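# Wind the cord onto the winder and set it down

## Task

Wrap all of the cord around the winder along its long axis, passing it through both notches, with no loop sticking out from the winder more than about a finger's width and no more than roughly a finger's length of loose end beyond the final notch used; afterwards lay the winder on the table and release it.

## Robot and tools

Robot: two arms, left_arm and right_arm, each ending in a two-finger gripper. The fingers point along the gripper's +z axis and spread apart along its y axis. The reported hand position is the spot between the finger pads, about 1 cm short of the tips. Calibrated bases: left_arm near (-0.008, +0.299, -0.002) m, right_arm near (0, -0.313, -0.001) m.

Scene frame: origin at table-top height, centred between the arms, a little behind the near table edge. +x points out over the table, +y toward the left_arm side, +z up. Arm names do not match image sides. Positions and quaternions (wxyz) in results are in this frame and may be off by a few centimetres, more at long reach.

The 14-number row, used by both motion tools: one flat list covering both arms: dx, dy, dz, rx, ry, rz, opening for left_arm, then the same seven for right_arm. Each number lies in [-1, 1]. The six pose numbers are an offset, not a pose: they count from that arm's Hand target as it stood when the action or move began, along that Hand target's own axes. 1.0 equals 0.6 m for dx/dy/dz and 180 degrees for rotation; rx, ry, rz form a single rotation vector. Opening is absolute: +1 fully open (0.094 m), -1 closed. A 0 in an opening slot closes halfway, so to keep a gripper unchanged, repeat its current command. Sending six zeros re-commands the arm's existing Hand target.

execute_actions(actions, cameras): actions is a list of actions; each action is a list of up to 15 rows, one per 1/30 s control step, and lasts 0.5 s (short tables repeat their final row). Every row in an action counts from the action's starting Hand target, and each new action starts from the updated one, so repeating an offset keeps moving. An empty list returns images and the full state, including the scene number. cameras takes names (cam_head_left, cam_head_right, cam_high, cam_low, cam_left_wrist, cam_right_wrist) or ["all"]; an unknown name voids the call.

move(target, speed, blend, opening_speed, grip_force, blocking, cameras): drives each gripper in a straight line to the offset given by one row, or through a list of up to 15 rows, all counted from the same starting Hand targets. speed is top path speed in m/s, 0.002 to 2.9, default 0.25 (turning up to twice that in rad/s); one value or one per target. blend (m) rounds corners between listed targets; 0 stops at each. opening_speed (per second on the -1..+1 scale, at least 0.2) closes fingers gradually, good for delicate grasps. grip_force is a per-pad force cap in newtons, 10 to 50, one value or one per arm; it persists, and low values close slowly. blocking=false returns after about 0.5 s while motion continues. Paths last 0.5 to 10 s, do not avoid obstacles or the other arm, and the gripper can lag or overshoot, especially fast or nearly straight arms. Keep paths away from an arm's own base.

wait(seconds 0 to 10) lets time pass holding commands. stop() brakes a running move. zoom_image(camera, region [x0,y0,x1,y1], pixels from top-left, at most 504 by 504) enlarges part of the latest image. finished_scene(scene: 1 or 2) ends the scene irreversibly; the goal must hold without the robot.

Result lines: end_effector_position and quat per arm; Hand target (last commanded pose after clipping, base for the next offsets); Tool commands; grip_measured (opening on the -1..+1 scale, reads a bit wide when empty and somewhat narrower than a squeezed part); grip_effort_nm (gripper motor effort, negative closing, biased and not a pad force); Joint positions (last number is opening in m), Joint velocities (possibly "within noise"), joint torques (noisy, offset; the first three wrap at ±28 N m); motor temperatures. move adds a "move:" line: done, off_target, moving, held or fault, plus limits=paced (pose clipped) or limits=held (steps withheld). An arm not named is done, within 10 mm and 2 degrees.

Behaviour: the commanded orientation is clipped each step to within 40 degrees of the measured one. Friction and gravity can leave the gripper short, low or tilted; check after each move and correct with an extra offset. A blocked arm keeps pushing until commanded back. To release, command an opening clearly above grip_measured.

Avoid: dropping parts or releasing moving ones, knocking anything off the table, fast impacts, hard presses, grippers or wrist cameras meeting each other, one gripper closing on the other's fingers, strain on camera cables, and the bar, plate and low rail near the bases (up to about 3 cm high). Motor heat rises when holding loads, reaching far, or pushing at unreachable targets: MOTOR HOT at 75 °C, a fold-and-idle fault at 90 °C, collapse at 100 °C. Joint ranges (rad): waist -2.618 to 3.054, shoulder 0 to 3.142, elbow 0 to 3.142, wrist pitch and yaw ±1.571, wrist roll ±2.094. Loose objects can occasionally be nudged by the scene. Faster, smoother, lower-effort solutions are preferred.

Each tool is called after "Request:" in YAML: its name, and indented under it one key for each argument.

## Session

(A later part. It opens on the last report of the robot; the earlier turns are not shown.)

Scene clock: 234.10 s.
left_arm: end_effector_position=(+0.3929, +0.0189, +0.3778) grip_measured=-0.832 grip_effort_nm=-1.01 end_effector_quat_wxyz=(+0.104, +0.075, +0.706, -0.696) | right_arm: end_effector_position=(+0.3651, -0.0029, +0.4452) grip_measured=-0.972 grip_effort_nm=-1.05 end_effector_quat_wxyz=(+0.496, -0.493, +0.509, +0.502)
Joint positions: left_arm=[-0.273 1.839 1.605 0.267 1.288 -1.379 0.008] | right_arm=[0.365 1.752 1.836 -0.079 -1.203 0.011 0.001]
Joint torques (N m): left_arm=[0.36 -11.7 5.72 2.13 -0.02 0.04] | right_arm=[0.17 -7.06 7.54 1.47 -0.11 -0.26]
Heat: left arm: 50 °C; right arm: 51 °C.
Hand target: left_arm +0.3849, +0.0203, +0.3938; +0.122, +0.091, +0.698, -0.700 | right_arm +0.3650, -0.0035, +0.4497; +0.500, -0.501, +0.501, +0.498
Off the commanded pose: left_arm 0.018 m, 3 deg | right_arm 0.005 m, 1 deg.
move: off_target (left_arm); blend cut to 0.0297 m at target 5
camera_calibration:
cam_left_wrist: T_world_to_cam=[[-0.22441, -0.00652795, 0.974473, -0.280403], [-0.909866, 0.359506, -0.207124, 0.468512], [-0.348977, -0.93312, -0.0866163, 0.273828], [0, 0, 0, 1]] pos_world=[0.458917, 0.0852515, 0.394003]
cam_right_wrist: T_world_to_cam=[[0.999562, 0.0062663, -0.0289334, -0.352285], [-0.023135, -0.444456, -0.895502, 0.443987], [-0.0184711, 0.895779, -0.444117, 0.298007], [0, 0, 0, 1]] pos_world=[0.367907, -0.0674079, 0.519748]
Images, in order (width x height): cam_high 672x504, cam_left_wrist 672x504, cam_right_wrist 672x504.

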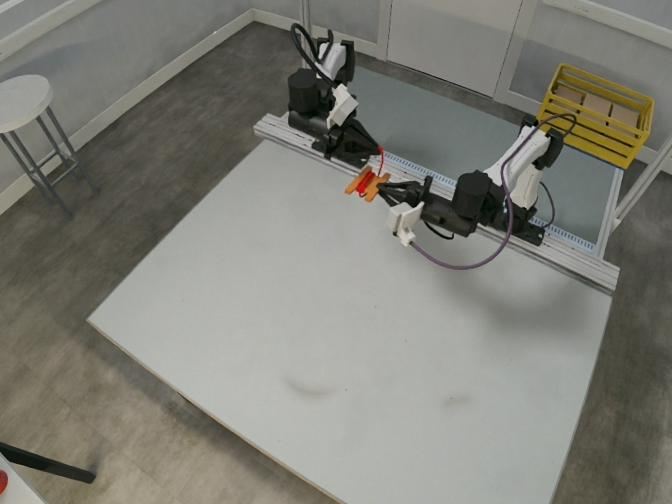

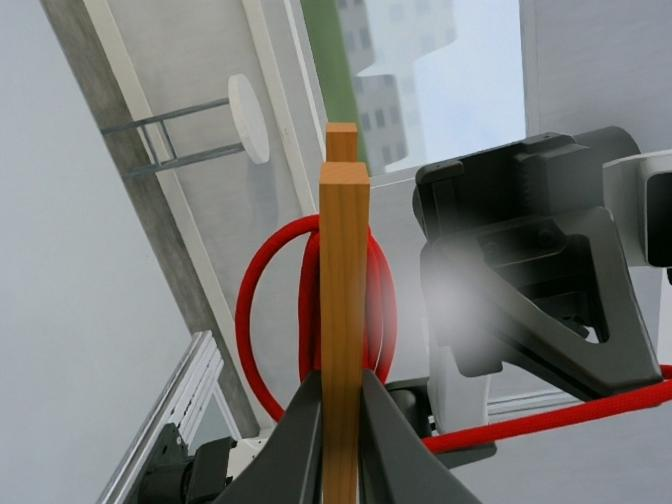

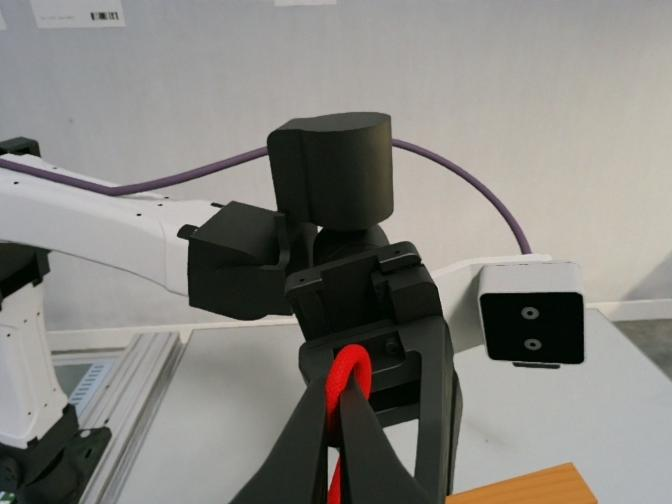

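Request:
move:
  target:
    - [0,0,0,0,0,0,-1,0.0495,-0.092,0,0,0,0,-1]
    - [0,0,0,0,0,0,-1,0.066,-0.15,0,0,0,0,-1]
    - [0,0,0,0,0,0,-1,0.083,-0.172,0,0,0,0,-1]
  blend: [0.02,0.01,0]
  speed: 0.1
  cameras: ["cam_right_wrist","cam_left_wrist","cam_high"]

Request:
zoom_image:
  camera: "cam_high"
  region: [300, 110, 440, 270]

Scene clock: 236.17 s.
left_arm: end_effector_position=(+0.3934, +0.0189, +0.3761) grip_measured=-0.832 grip_effort_nm=-1.00 end_effector_quat_wxyz=(+0.102, +0.071, +0.707, -0.696) | right_arm: end_effector_position=(+0.4678, -0.0021, +0.3956) grip_measured=-0.972 grip_effort_nm=-1.05 end_effector_quat_wxyz=(+0.495, -0.494, +0.509, +0.503)
Joint positions: left_arm=[-0.273 1.839 1.599 0.27 1.285 -1.383 0.008] | right_arm=[0.291 2.147 2.192 -0.042 -1.28 0.01 0.001]
Joint torques (N m): left_arm=[0.35 -11.74 6.12 2.1 0.01 0.07] | right_arm=[0.02 -10.4 7.6 1.43 -0.06 -0.19]
Heat: left arm: 50 °C; right arm: 51 °C.
Hand target: left_arm +0.3849, +0.0203, +0.3939; +0.122, +0.091, +0.698, -0.700 | right_arm +0.4681, -0.0040, +0.4001; +0.500, -0.501, +0.501, +0.498
Off the commanded pose: left_arm 0.020 m, 3 deg | right_arm 0.005 m, 1 deg.
move: off_target (left_arm); blend cut to 0.0181 m at target 1, 0.0083 m at target 2
camera_calibration:
cam_left_wrist: T_world_to_cam=[[-0.217397, -0.00729339, 0.976056, -0.281925], [-0.912186, 0.357374, -0.2005, 0.467091], [-0.347355, -0.933933, -0.0843448, 0.272432], [0, 0, 0, 1]] pos_world=[0.459415, 0.085451, 0.391804]
cam_right_wrist: T_world_to_cam=[[0.999494, 0.00969748, -0.030293, -0.455787], [-0.0228094, -0.445255, -0.895113, 0.402146], [-0.0221685, 0.895351, -0.444808, 0.279196], [0, 0, 0, 1]] pos_world=[0.470919, -0.066501, 0.470348]
Images, in order (width x height): cam_high 672x504, cam_left_wrist 672x504, cam_right_wrist 672x504.

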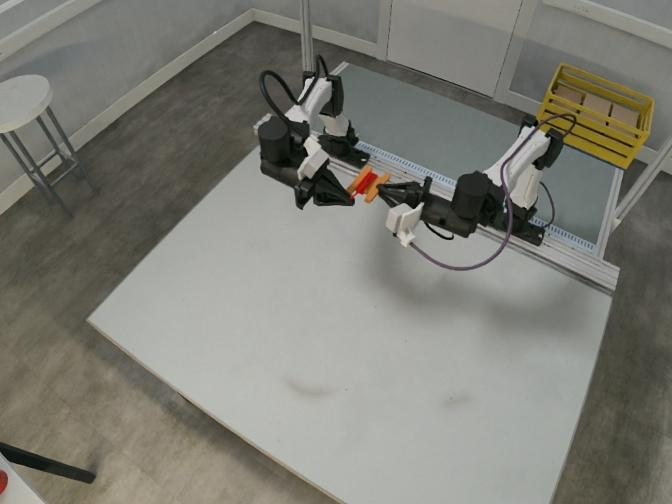

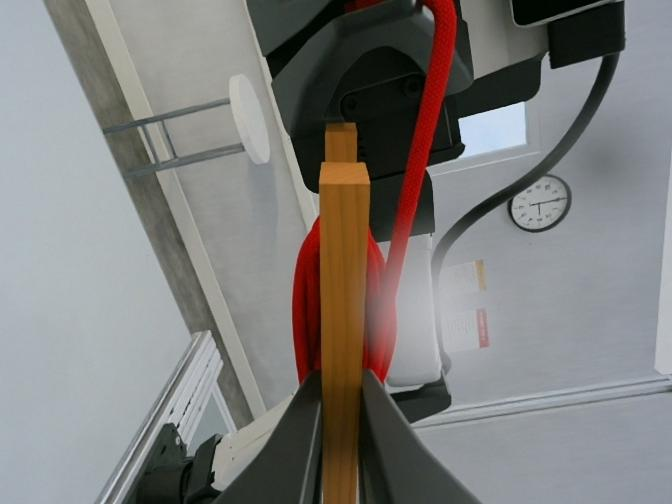

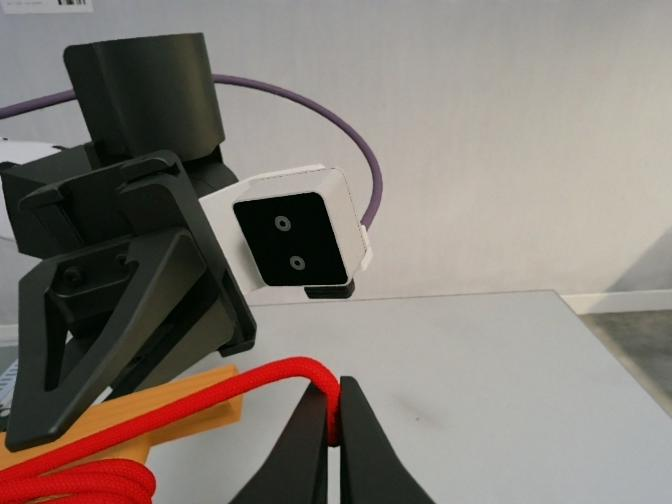

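Scaled by 3.150 from the camera's 672x504 image, which has a finer 960x720 frame.

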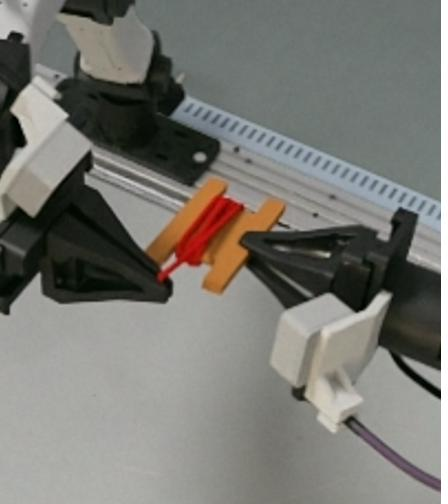

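Request:
move:
  target:
    - [0,0,0,0,0,0,-1,0.065,0.004,0,0,0,0,-1]
    - [0,0,0,0,0,0,-1,0.065,0.004,0,0,0,0,0.1]
    - [0,0,0,0,0,0,-1,0.065,0.004,-0.2,0,0,0,0.1]
  speed: 0.12
  blend: 0
  cameras: ["cam_right_wrist","cam_left_wrist","cam_high"]

Request:
zoom_image:
  camera: "cam_high"
  region: [320, 130, 420, 230]

Scene clock: 240.07 s.
left_arm: end_effector_position=(+0.3946, +0.0190, +0.3761) grip_measured=-0.832 grip_effort_nm=-1.01 end_effector_quat_wxyz=(+0.105, +0.069, +0.707, -0.696) | right_arm: end_effector_position=(+0.4757, -0.1243, +0.3487) grip_measured=+0.099 grip_effort_nm=0.06 end_effector_quat_wxyz=(+0.488, -0.485, +0.518, +0.508)
Joint positions: left_arm=[-0.273 1.839 1.599 0.27 1.278 -1.383 0.008] | right_arm=[0.034 2.055 1.877 0.125 -1.531 -0.016 0.052]
Joint torques (N m): left_arm=[0.42 -11.74 6.2 2.09 0.07 0.07] | right_arm=[0.28 -13.37 4.89 1.48 -0.14 -0.23]
Heat: left arm: 50 °C; right arm: 52 °C.
Hand target: left_arm +0.3849, +0.0203, +0.3939; +0.122, +0.091, +0.698, -0.700 | right_arm +0.4655, -0.1241, +0.3615; +0.500, -0.501, +0.501, +0.498
Off the commanded pose: left_arm 0.020 m, 3 deg | right_arm 0.016 m, 3 deg.
move: off_target (left_arm, right_arm); target 2's new opening was sent with right_arm's hand 0.016 m and 2 deg from that target
camera_calibration:
cam_left_wrist: T_world_to_cam=[[-0.217488, -0.00840085, 0.976027, -0.281619], [-0.914574, 0.351063, -0.200773, 0.469306], [-0.34096, -0.936314, -0.0840353, 0.270284], [0, 0, 0, 1]] pos_world=[0.460122, 0.0859488, 0.391805]
cam_right_wrist: T_world_to_cam=[[0.998227, 0.00332843, -0.0594276, -0.453976], [-0.0516659, -0.447277, -0.892902, 0.318547], [-0.0295525, 0.894389, -0.446312, 0.371861], [0, 0, 0, 1]] pos_world=[0.480619, -0.188599, 0.423418]
Images, in order (width x height): cam_high 672x504, cam_left_wrist 672x504, cam_right_wrist 672x504.

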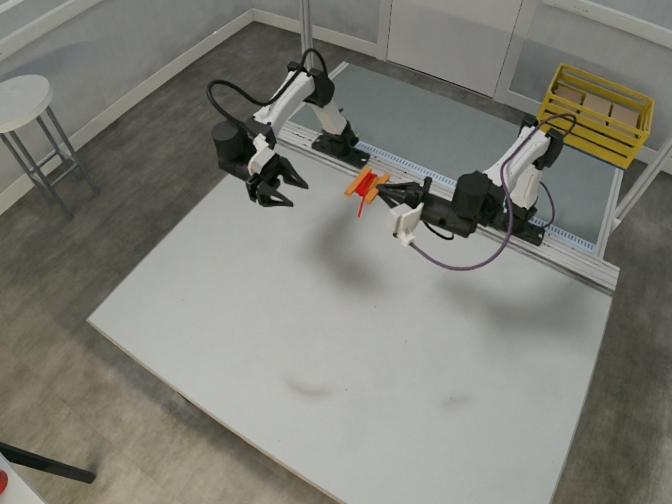

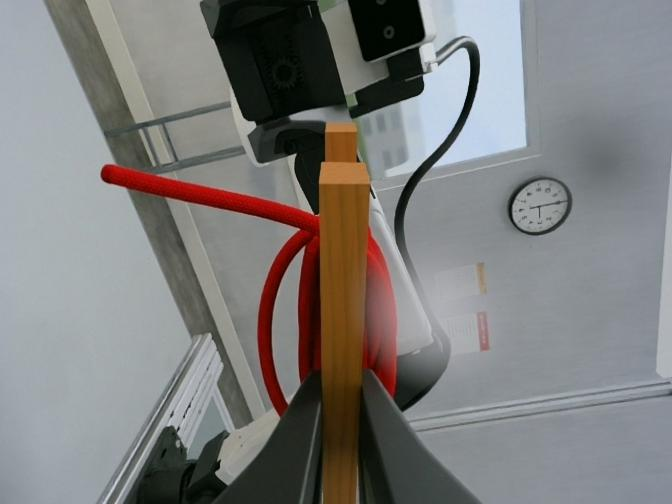

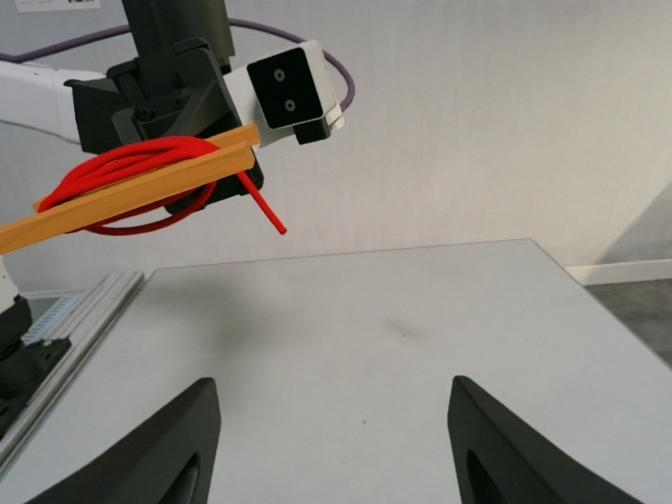

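Scaled by 5.040 from the camera's 672x504 image, which has a finer 960x720 frame.

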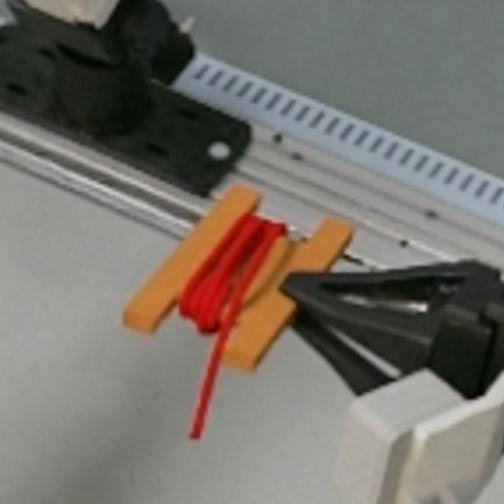

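Request:
move:
  target:
    - [0.119,0.382,0.011,0,0,-0.094,-1,0,0,-0.15,0,0,0,0.1]
  speed: 0.15
  cameras: ["cam_left_wrist"]

Request:
move:
  target:
    - [0,0,0,-0.25,0,0,-1,0,0,0,0,0,0,0.1]
  speed: 0.2
  cameras: ["cam_left_wrist","cam_high","cam_head_right"]

Request:
zoom_image:
  camera: "cam_high"
  region: [320, 170, 440, 290]

Scene clock: 243.77 s.
left_arm: end_effector_position=(+0.3841, +0.0130, +0.1513) grip_measured=-0.832 grip_effort_nm=-1.01 end_effector_quat_wxyz=(+0.006, -0.020, +0.709, -0.705) | right_arm: end_effector_position=(+0.4745, -0.2134, +0.3515) grip_measured=+0.099 grip_effort_nm=0.06 end_effector_quat_wxyz=(+0.530, -0.443, +0.555, +0.463)
Joint positions: left_arm=[-0.305 2.158 1.059 1.141 1.261 -1.66 0.008] | right_arm=[-0.16 1.956 1.75 0.125 -1.56 -0.05 0.052]
Joint torques (N m): left_arm=[0.12 -8.77 4.63 2.26 -0.12 0.07] | right_arm=[0.01 -12.55 4.98 1.43 -0.13 -0.24]
Motor temperatures (°C): left_arm=[25 50 46 44 25 25 28] | right_arm=[22 53 38 40 24 27 27]
Heat: left arm: 50 °C; right arm: 53 °C.
Hand target: left_arm +0.3854, +0.0113, +0.1539; +0.018, -0.013, +0.703, -0.711 | right_arm +0.4654, -0.2140, +0.3617; +0.500, -0.501, +0.501, +0.498
Off the commanded pose: left_arm 0.003 m, 2 deg | right_arm 0.014 m, 10 deg.
joint sent to its limit (right arm) — joint 5 (wrist yaw), lower limit. The joint targets are off in orientation, not in position.
move: off_target (right_arm)
camera_calibration:
cam_left_wrist: T_world_to_cam=[[0.0464791, 0.00797905, 0.998887, -0.169606], [-0.931039, 0.362673, 0.0404251, 0.386359], [-0.361947, -0.931882, 0.0242855, 0.233842], [0, 0, 0, 1]] pos_world=[0.452237, 0.0791441, 0.14812]
Images, in order (width x height): cam_left_wrist 672x504.

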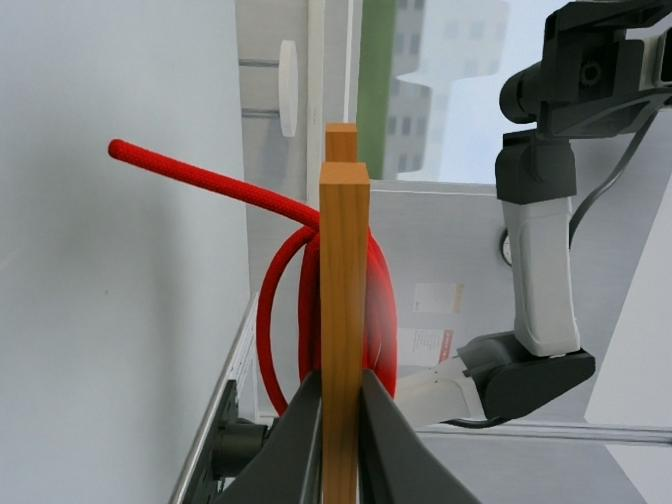

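Scene clock: 246.60 s.
left_arm: end_effector_position=(+0.3796, +0.0141, +0.1473) grip_measured=-0.832 grip_effort_nm=-1.00 end_effector_quat_wxyz=(-0.001, -0.030, +0.922, -0.386) | right_arm: end_effector_position=(+0.4745, -0.2134, +0.3515) grip_measured=+0.099 grip_effort_nm=0.06 end_effector_quat_wxyz=(+0.530, -0.443, +0.555, +0.463)
Joint positions: left_arm=[-0.411 2.053 1.753 -0.897 0.738 -0.602 0.008] | right_arm=[-0.16 1.956 1.75 0.125 -1.56 -0.05 0.052]
Joint torques (N m): left_arm=[0.27 -9.22 8.46 1.05 0.34 0.24] | right_arm=[-0.09 -12.4 5 1.41 -0.15 -0.25]
Heat: left arm: 50 °C; right arm: 54 °C.
Hand target: left_arm +0.3854, +0.0113, +0.1538; +0.012, -0.019, +0.922, -0.387 | right_arm +0.4654, -0.2140, +0.3617; +0.500, -0.501, +0.501, +0.498
Off the commanded pose: left_arm 0.009 m, 2 deg | right_arm 0.014 m, 10 deg.
joint sent to its limit (right arm) — joint 5 (wrist yaw), lower limit. The joint targets are off in orientation, not in position.
move: off_target (right_arm)
camera_calibration:
cam_left_wrist: T_world_to_cam=[[0.0819129, -0.69011, 0.719054, -0.127861], [-0.923915, 0.217964, 0.31444, 0.340933], [-0.373726, -0.690102, -0.619749, 0.329212], [0, 0, 0, 1]] pos_world=[0.448502, 0.0646409, 0.188765]
Images, in order (width x height): cam_head_right 672x504, cam_high 672x504, cam_left_wrist 672x504.

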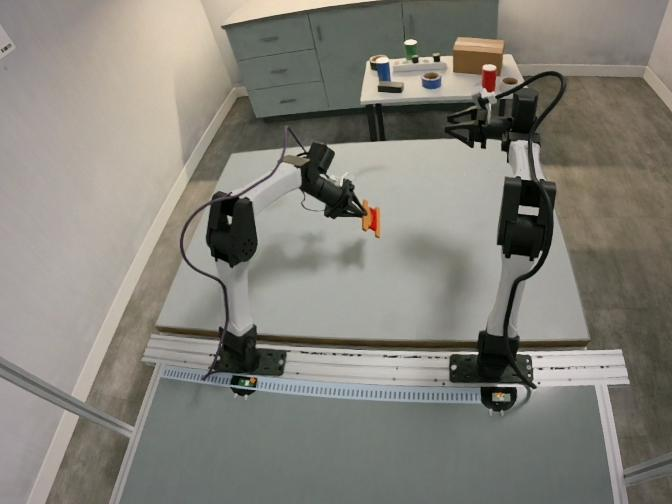

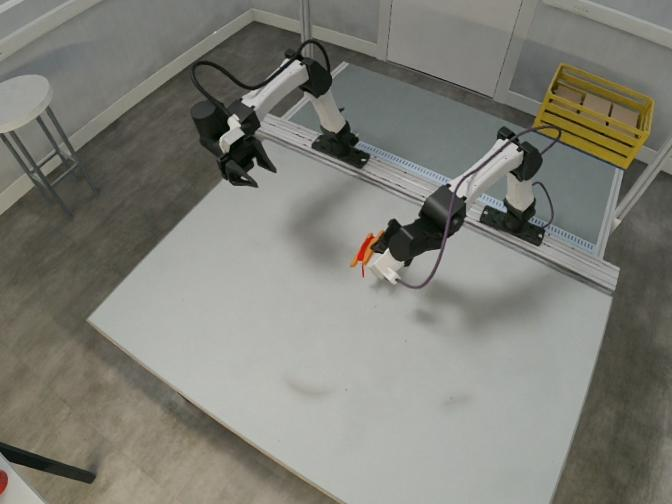

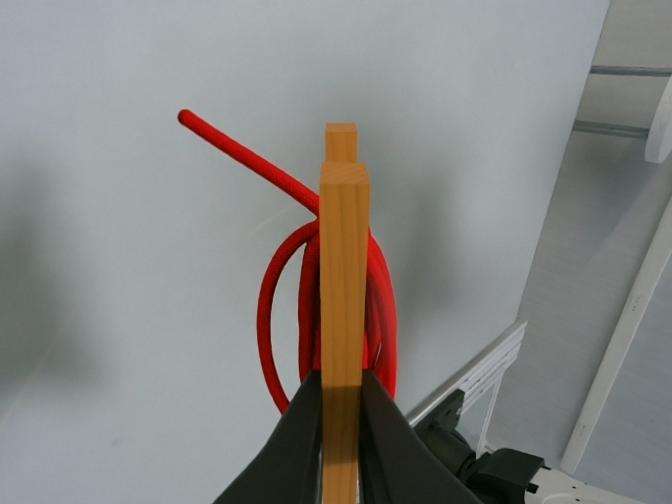

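Scaled by 4.200 from the camera's 672x504 image, which has a finer 960x720 frame.

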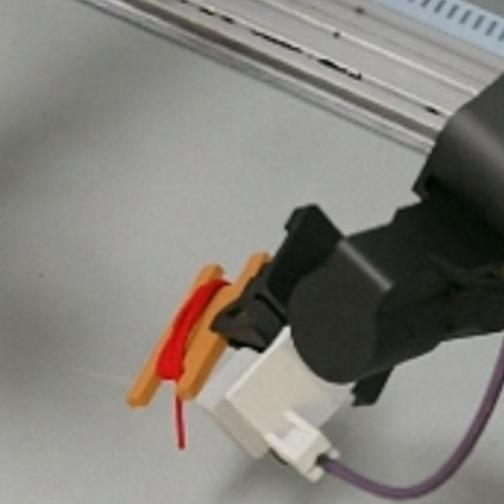

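Request:
move:
  target:
    - [0,0.112,0.112,0,0,0,-1,0,0,0,0,0,0,0.1]
  speed: 0.08
  cameras: ["cam_left_wrist","cam_low"]

Request:
zoom_image:
  camera: "cam_low"
  region: [230, 230, 370, 330]

Scene clock: 248.80 s.
left_arm: end_effector_position=(+0.3811, +0.0135, +0.0595) grip_measured=-0.832 grip_effort_nm=-1.00 end_effector_quat_wxyz=(-0.002, -0.027, +0.923, -0.384) | right_arm: end_effector_position=(+0.4745, -0.2134, +0.3515) grip_measured=+0.099 grip_effort_nm=0.06 end_effector_quat_wxyz=(+0.530, -0.443, +0.555, +0.463)
Joint positions: left_arm=[-0.418 2.131 1.518 -0.587 0.734 -0.601 0.008] | right_arm=[-0.16 1.956 1.75 0.125 -1.56 -0.05 0.052]
Joint torques (N m): left_arm=[0.16 -9.89 5.23 1.54 0.31 0.17] | right_arm=[0.09 -12.25 4.96 1.37 -0.14 -0.22]
Motor temperatures (°C): left_arm=[25 49 46 43 25 25 28] | right_arm=[22 55 37 40 24 27 27]
Heat: left arm: 49 °C; right arm: 55 °C.
Hand target: left_arm +0.3861, +0.0103, +0.0589; +0.012, -0.019, +0.922, -0.387 | right_arm +0.4654, -0.2140, +0.3617; +0.500, -0.501, +0.501, +0.498
Off the commanded pose: left_arm 0.006 m, 2 deg | right_arm 0.014 m, 10 deg.
joint sent to its limit (right arm) — joint 5 (wrist yaw), lower limit. The joint targets are off in orientation, not in position.
move: off_target (right_arm)
camera_calibration:
cam_left_wrist: T_world_to_cam=[[0.0786498, -0.693749, 0.71591, -0.0638224], [-0.922489, 0.221598, 0.316084, 0.36936], [-0.377927, -0.685278, -0.622547, 0.276639], [0, 0, 0, 1]] pos_world=[0.450299, 0.0634487, 0.101164]
Images, in order (width x height): cam_low 672x504, cam_left_wrist 672x504.

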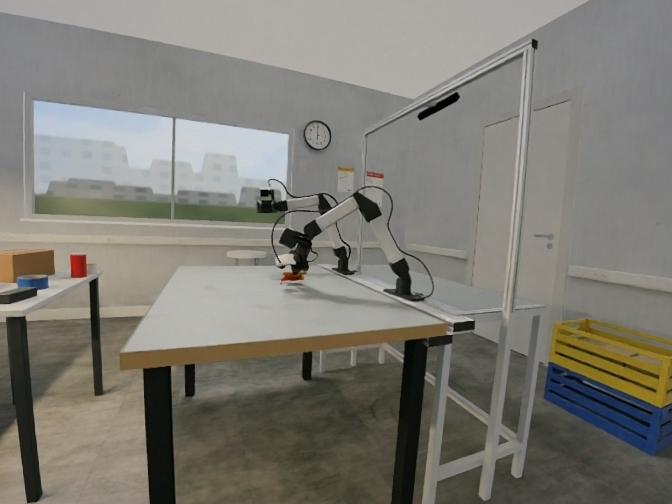

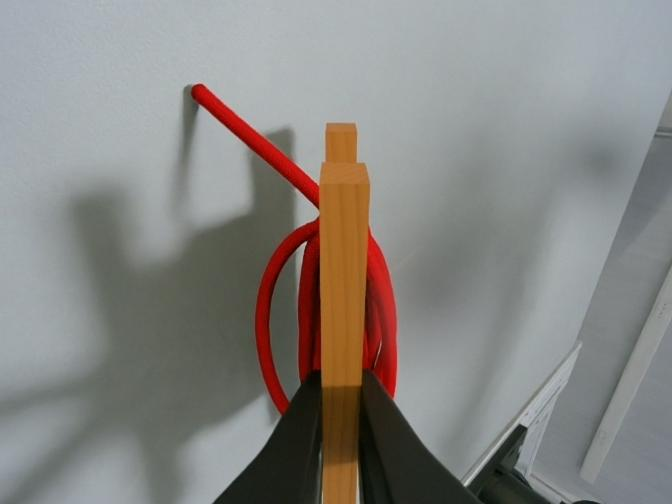

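Scaled by 3.600 from the camera's 672x504 image, which has a finer 960x720 frame.

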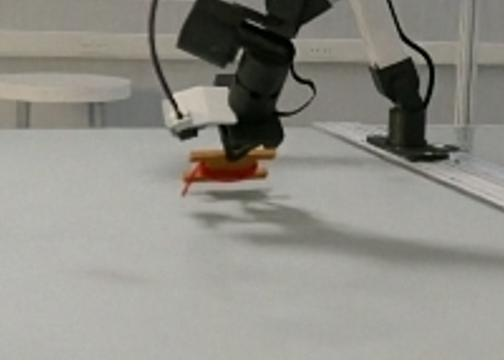

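Request:
move:
  target:
    - [0,0.025,0.025,0,0,0,-1,0,0,0,0,0,0,0.1]
  speed: 0.05
  cameras: ["cam_left_wrist","cam_low"]

Request:
zoom_image:
  camera: "cam_low"
  region: [250, 250, 330, 310]

Scene clock: 249.90 s.
left_arm: end_effector_position=(+0.3833, +0.0113, +0.0464) grip_measured=-0.832 grip_effort_nm=-1.01 end_effector_quat_wxyz=(+0.004, -0.022, +0.920, -0.391) | right_arm: end_effector_position=(+0.4745, -0.2134, +0.3515) grip_measured=+0.099 grip_effort_nm=0.06 end_effector_quat_wxyz=(+0.530, -0.443, +0.555, +0.463)
Joint positions: left_arm=[-0.419 2.152 1.483 -0.51 0.744 -0.601 0.008] | right_arm=[-0.16 1.956 1.75 0.125 -1.56 -0.05 0.052]
Joint torques (N m): left_arm=[0.1 -8.87 4.67 1.53 0.2 0.15] | right_arm=[0.03 -12.48 4.89 1.42 -0.11 -0.25]
Motor temperatures (°C): left_arm=[25 49 46 43 25 25 28] | right_arm=[22 55 37 40 24 27 27]
Heat: left arm: 49 °C; right arm: 55 °C.
Hand target: left_arm +0.3862, +0.0101, +0.0375; +0.012, -0.019, +0.922, -0.387 | right_arm +0.4654, -0.2140, +0.3617; +0.500, -0.501, +0.501, +0.498
Off the commanded pose: left_arm 0.009 m, 1 deg | right_arm 0.014 m, 10 deg.
joint sent to its limit (right arm) — joint 5 (wrist yaw), lower limit. The joint targets are off in orientation, not in position.
move: off_target (right_arm)
camera_calibration:
cam_left_wrist: T_world_to_cam=[[0.0635455, -0.682551, 0.728071, -0.0509228], [-0.926273, 0.231204, 0.297594, 0.378267], [-0.371456, -0.693303, -0.617536, 0.265176], [0, 0, 0, 1]] pos_world=[0.452116, 0.061633, 0.0882613]
Images, in order (width x height): cam_low 672x504, cam_left_wrist 672x504.

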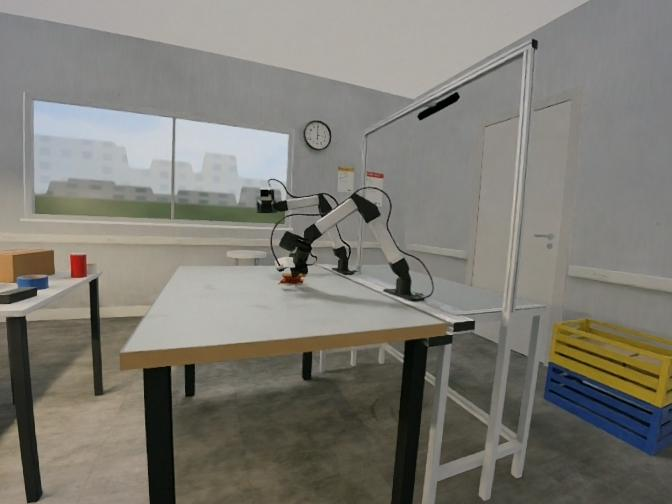

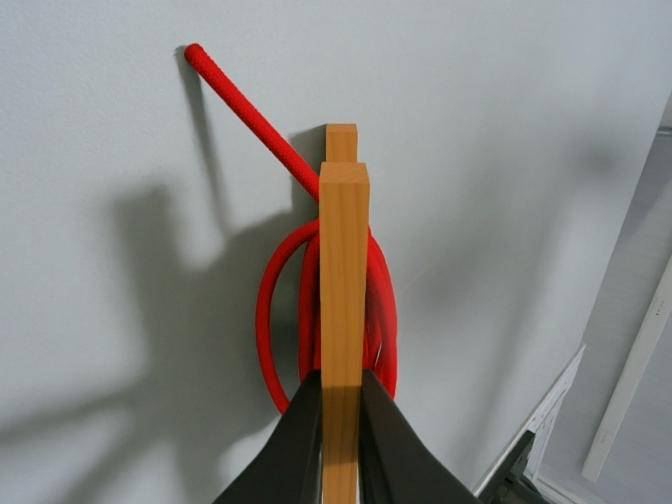

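Scaled by 6.300 from the camera's 672x504 image, which has a finer 960x720 frame.

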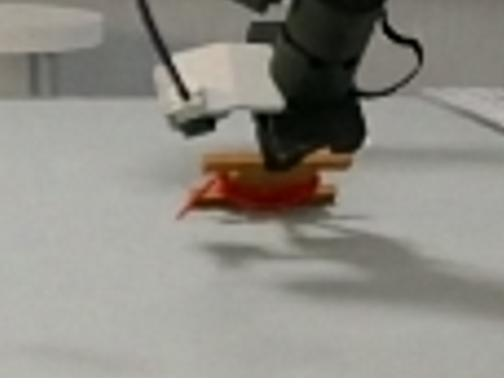

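Request:
move:
  target:
    - [0,0.024,-0.002,0.11,0,0,-1,0,0,0,0,0,0,0.1]
    - [0,0.024,-0.002,0.11,0,0,-0.6,0,0,0,0,0,0,0.1]
    - [0,0.081,-0.159,0.11,0,0,-0.6,0,0,0,0,0,0,0.1]
  speed: 0.08
  opening_speed: 0.5
  cameras: ["cam_left_wrist","cam_high"]

Request:
zoom_image:
  camera: "cam_high"
  region: [320, 190, 420, 290]

Scene clock: 258.30 s.
left_arm: end_effector_position=(+0.3715, +0.1116, +0.0479) grip_measured=-0.602 grip_effort_nm=0.13 end_effector_quat_wxyz=(-0.013, -0.038, +0.845, -0.533) | right_arm: end_effector_position=(+0.4745, -0.2134, +0.3515) grip_measured=+0.099 grip_effort_nm=0.06 end_effector_quat_wxyz=(+0.530, -0.443, +0.555, +0.463)
Joint positions: left_arm=[-0.106 2.145 1.28 -0.532 1.137 -0.292 0.019] | right_arm=[-0.16 1.956 1.75 0.125 -1.56 -0.05 0.052]
Joint torques (N m): left_arm=[0.98 -12.82 6.89 0.69 0.63 0.35] | right_arm=[-0.12 -12.46 4.89 1.41 -0.12 -0.26]
Motor temperatures (°C): left_arm=[25 48 46 42 25 25 28] | right_arm=[22 57 37 39 24 27 27]
Heat: left arm: 48 °C; right arm: 57 °C.
Hand target: left_arm +0.3816, +0.1122, +0.0697; +0.015, -0.017, +0.841, -0.540 | right_arm +0.4654, -0.2140, +0.3617; +0.500, -0.501, +0.501, +0.498
Off the commanded pose: left_arm 0.024 m, 4 deg | right_arm 0.014 m, 10 deg.
joint sent to its limit (right arm) — joint 5 (wrist yaw), lower limit. The joint targets are off in orientation, not in position.
move: off_target (left_arm, right_arm)
camera_calibration:
cam_left_wrist: T_world_to_cam=[[0.104241, -0.416578, 0.903104, -0.0360036], [-0.920466, 0.303494, 0.246239, 0.33588], [-0.376665, -0.856945, -0.351809, 0.338671], [0, 0, 0, 1]] pos_world=[0.440485, 0.173287, 0.0689557]
Images, in order (width x height): cam_high 672x504, cam_left_wrist 672x504.

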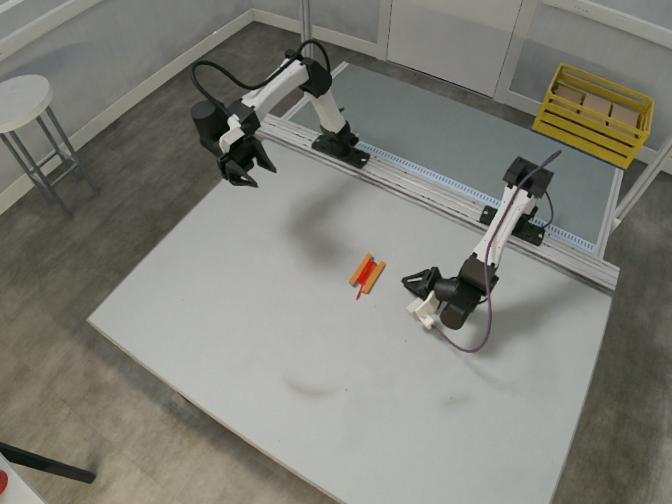

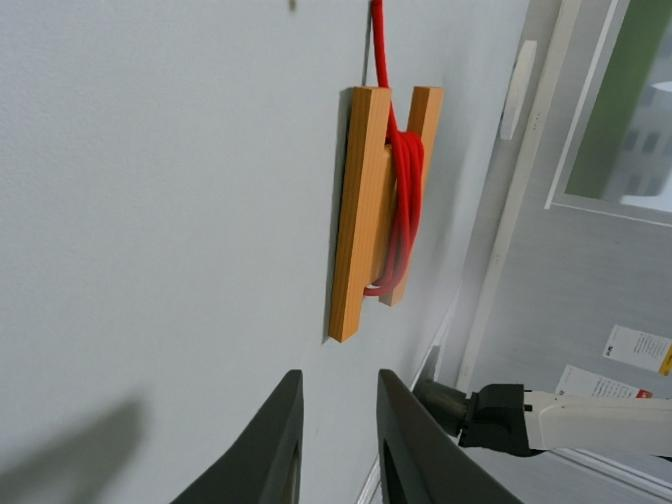

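Scaled by 5.040 from the camera's 672x504 image, which has a finer 960x720 frame.

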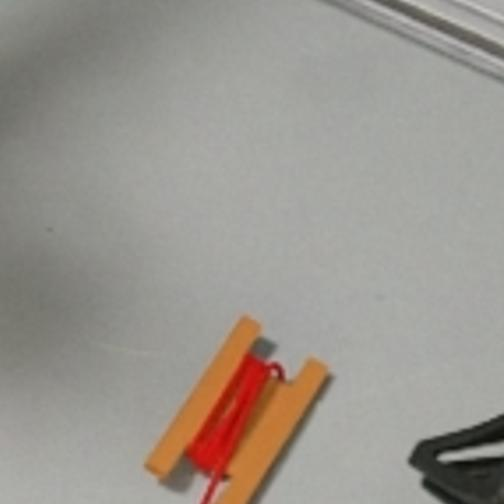

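Request:
finished_scene:
  scene: 1

The scene is finished: the task was done.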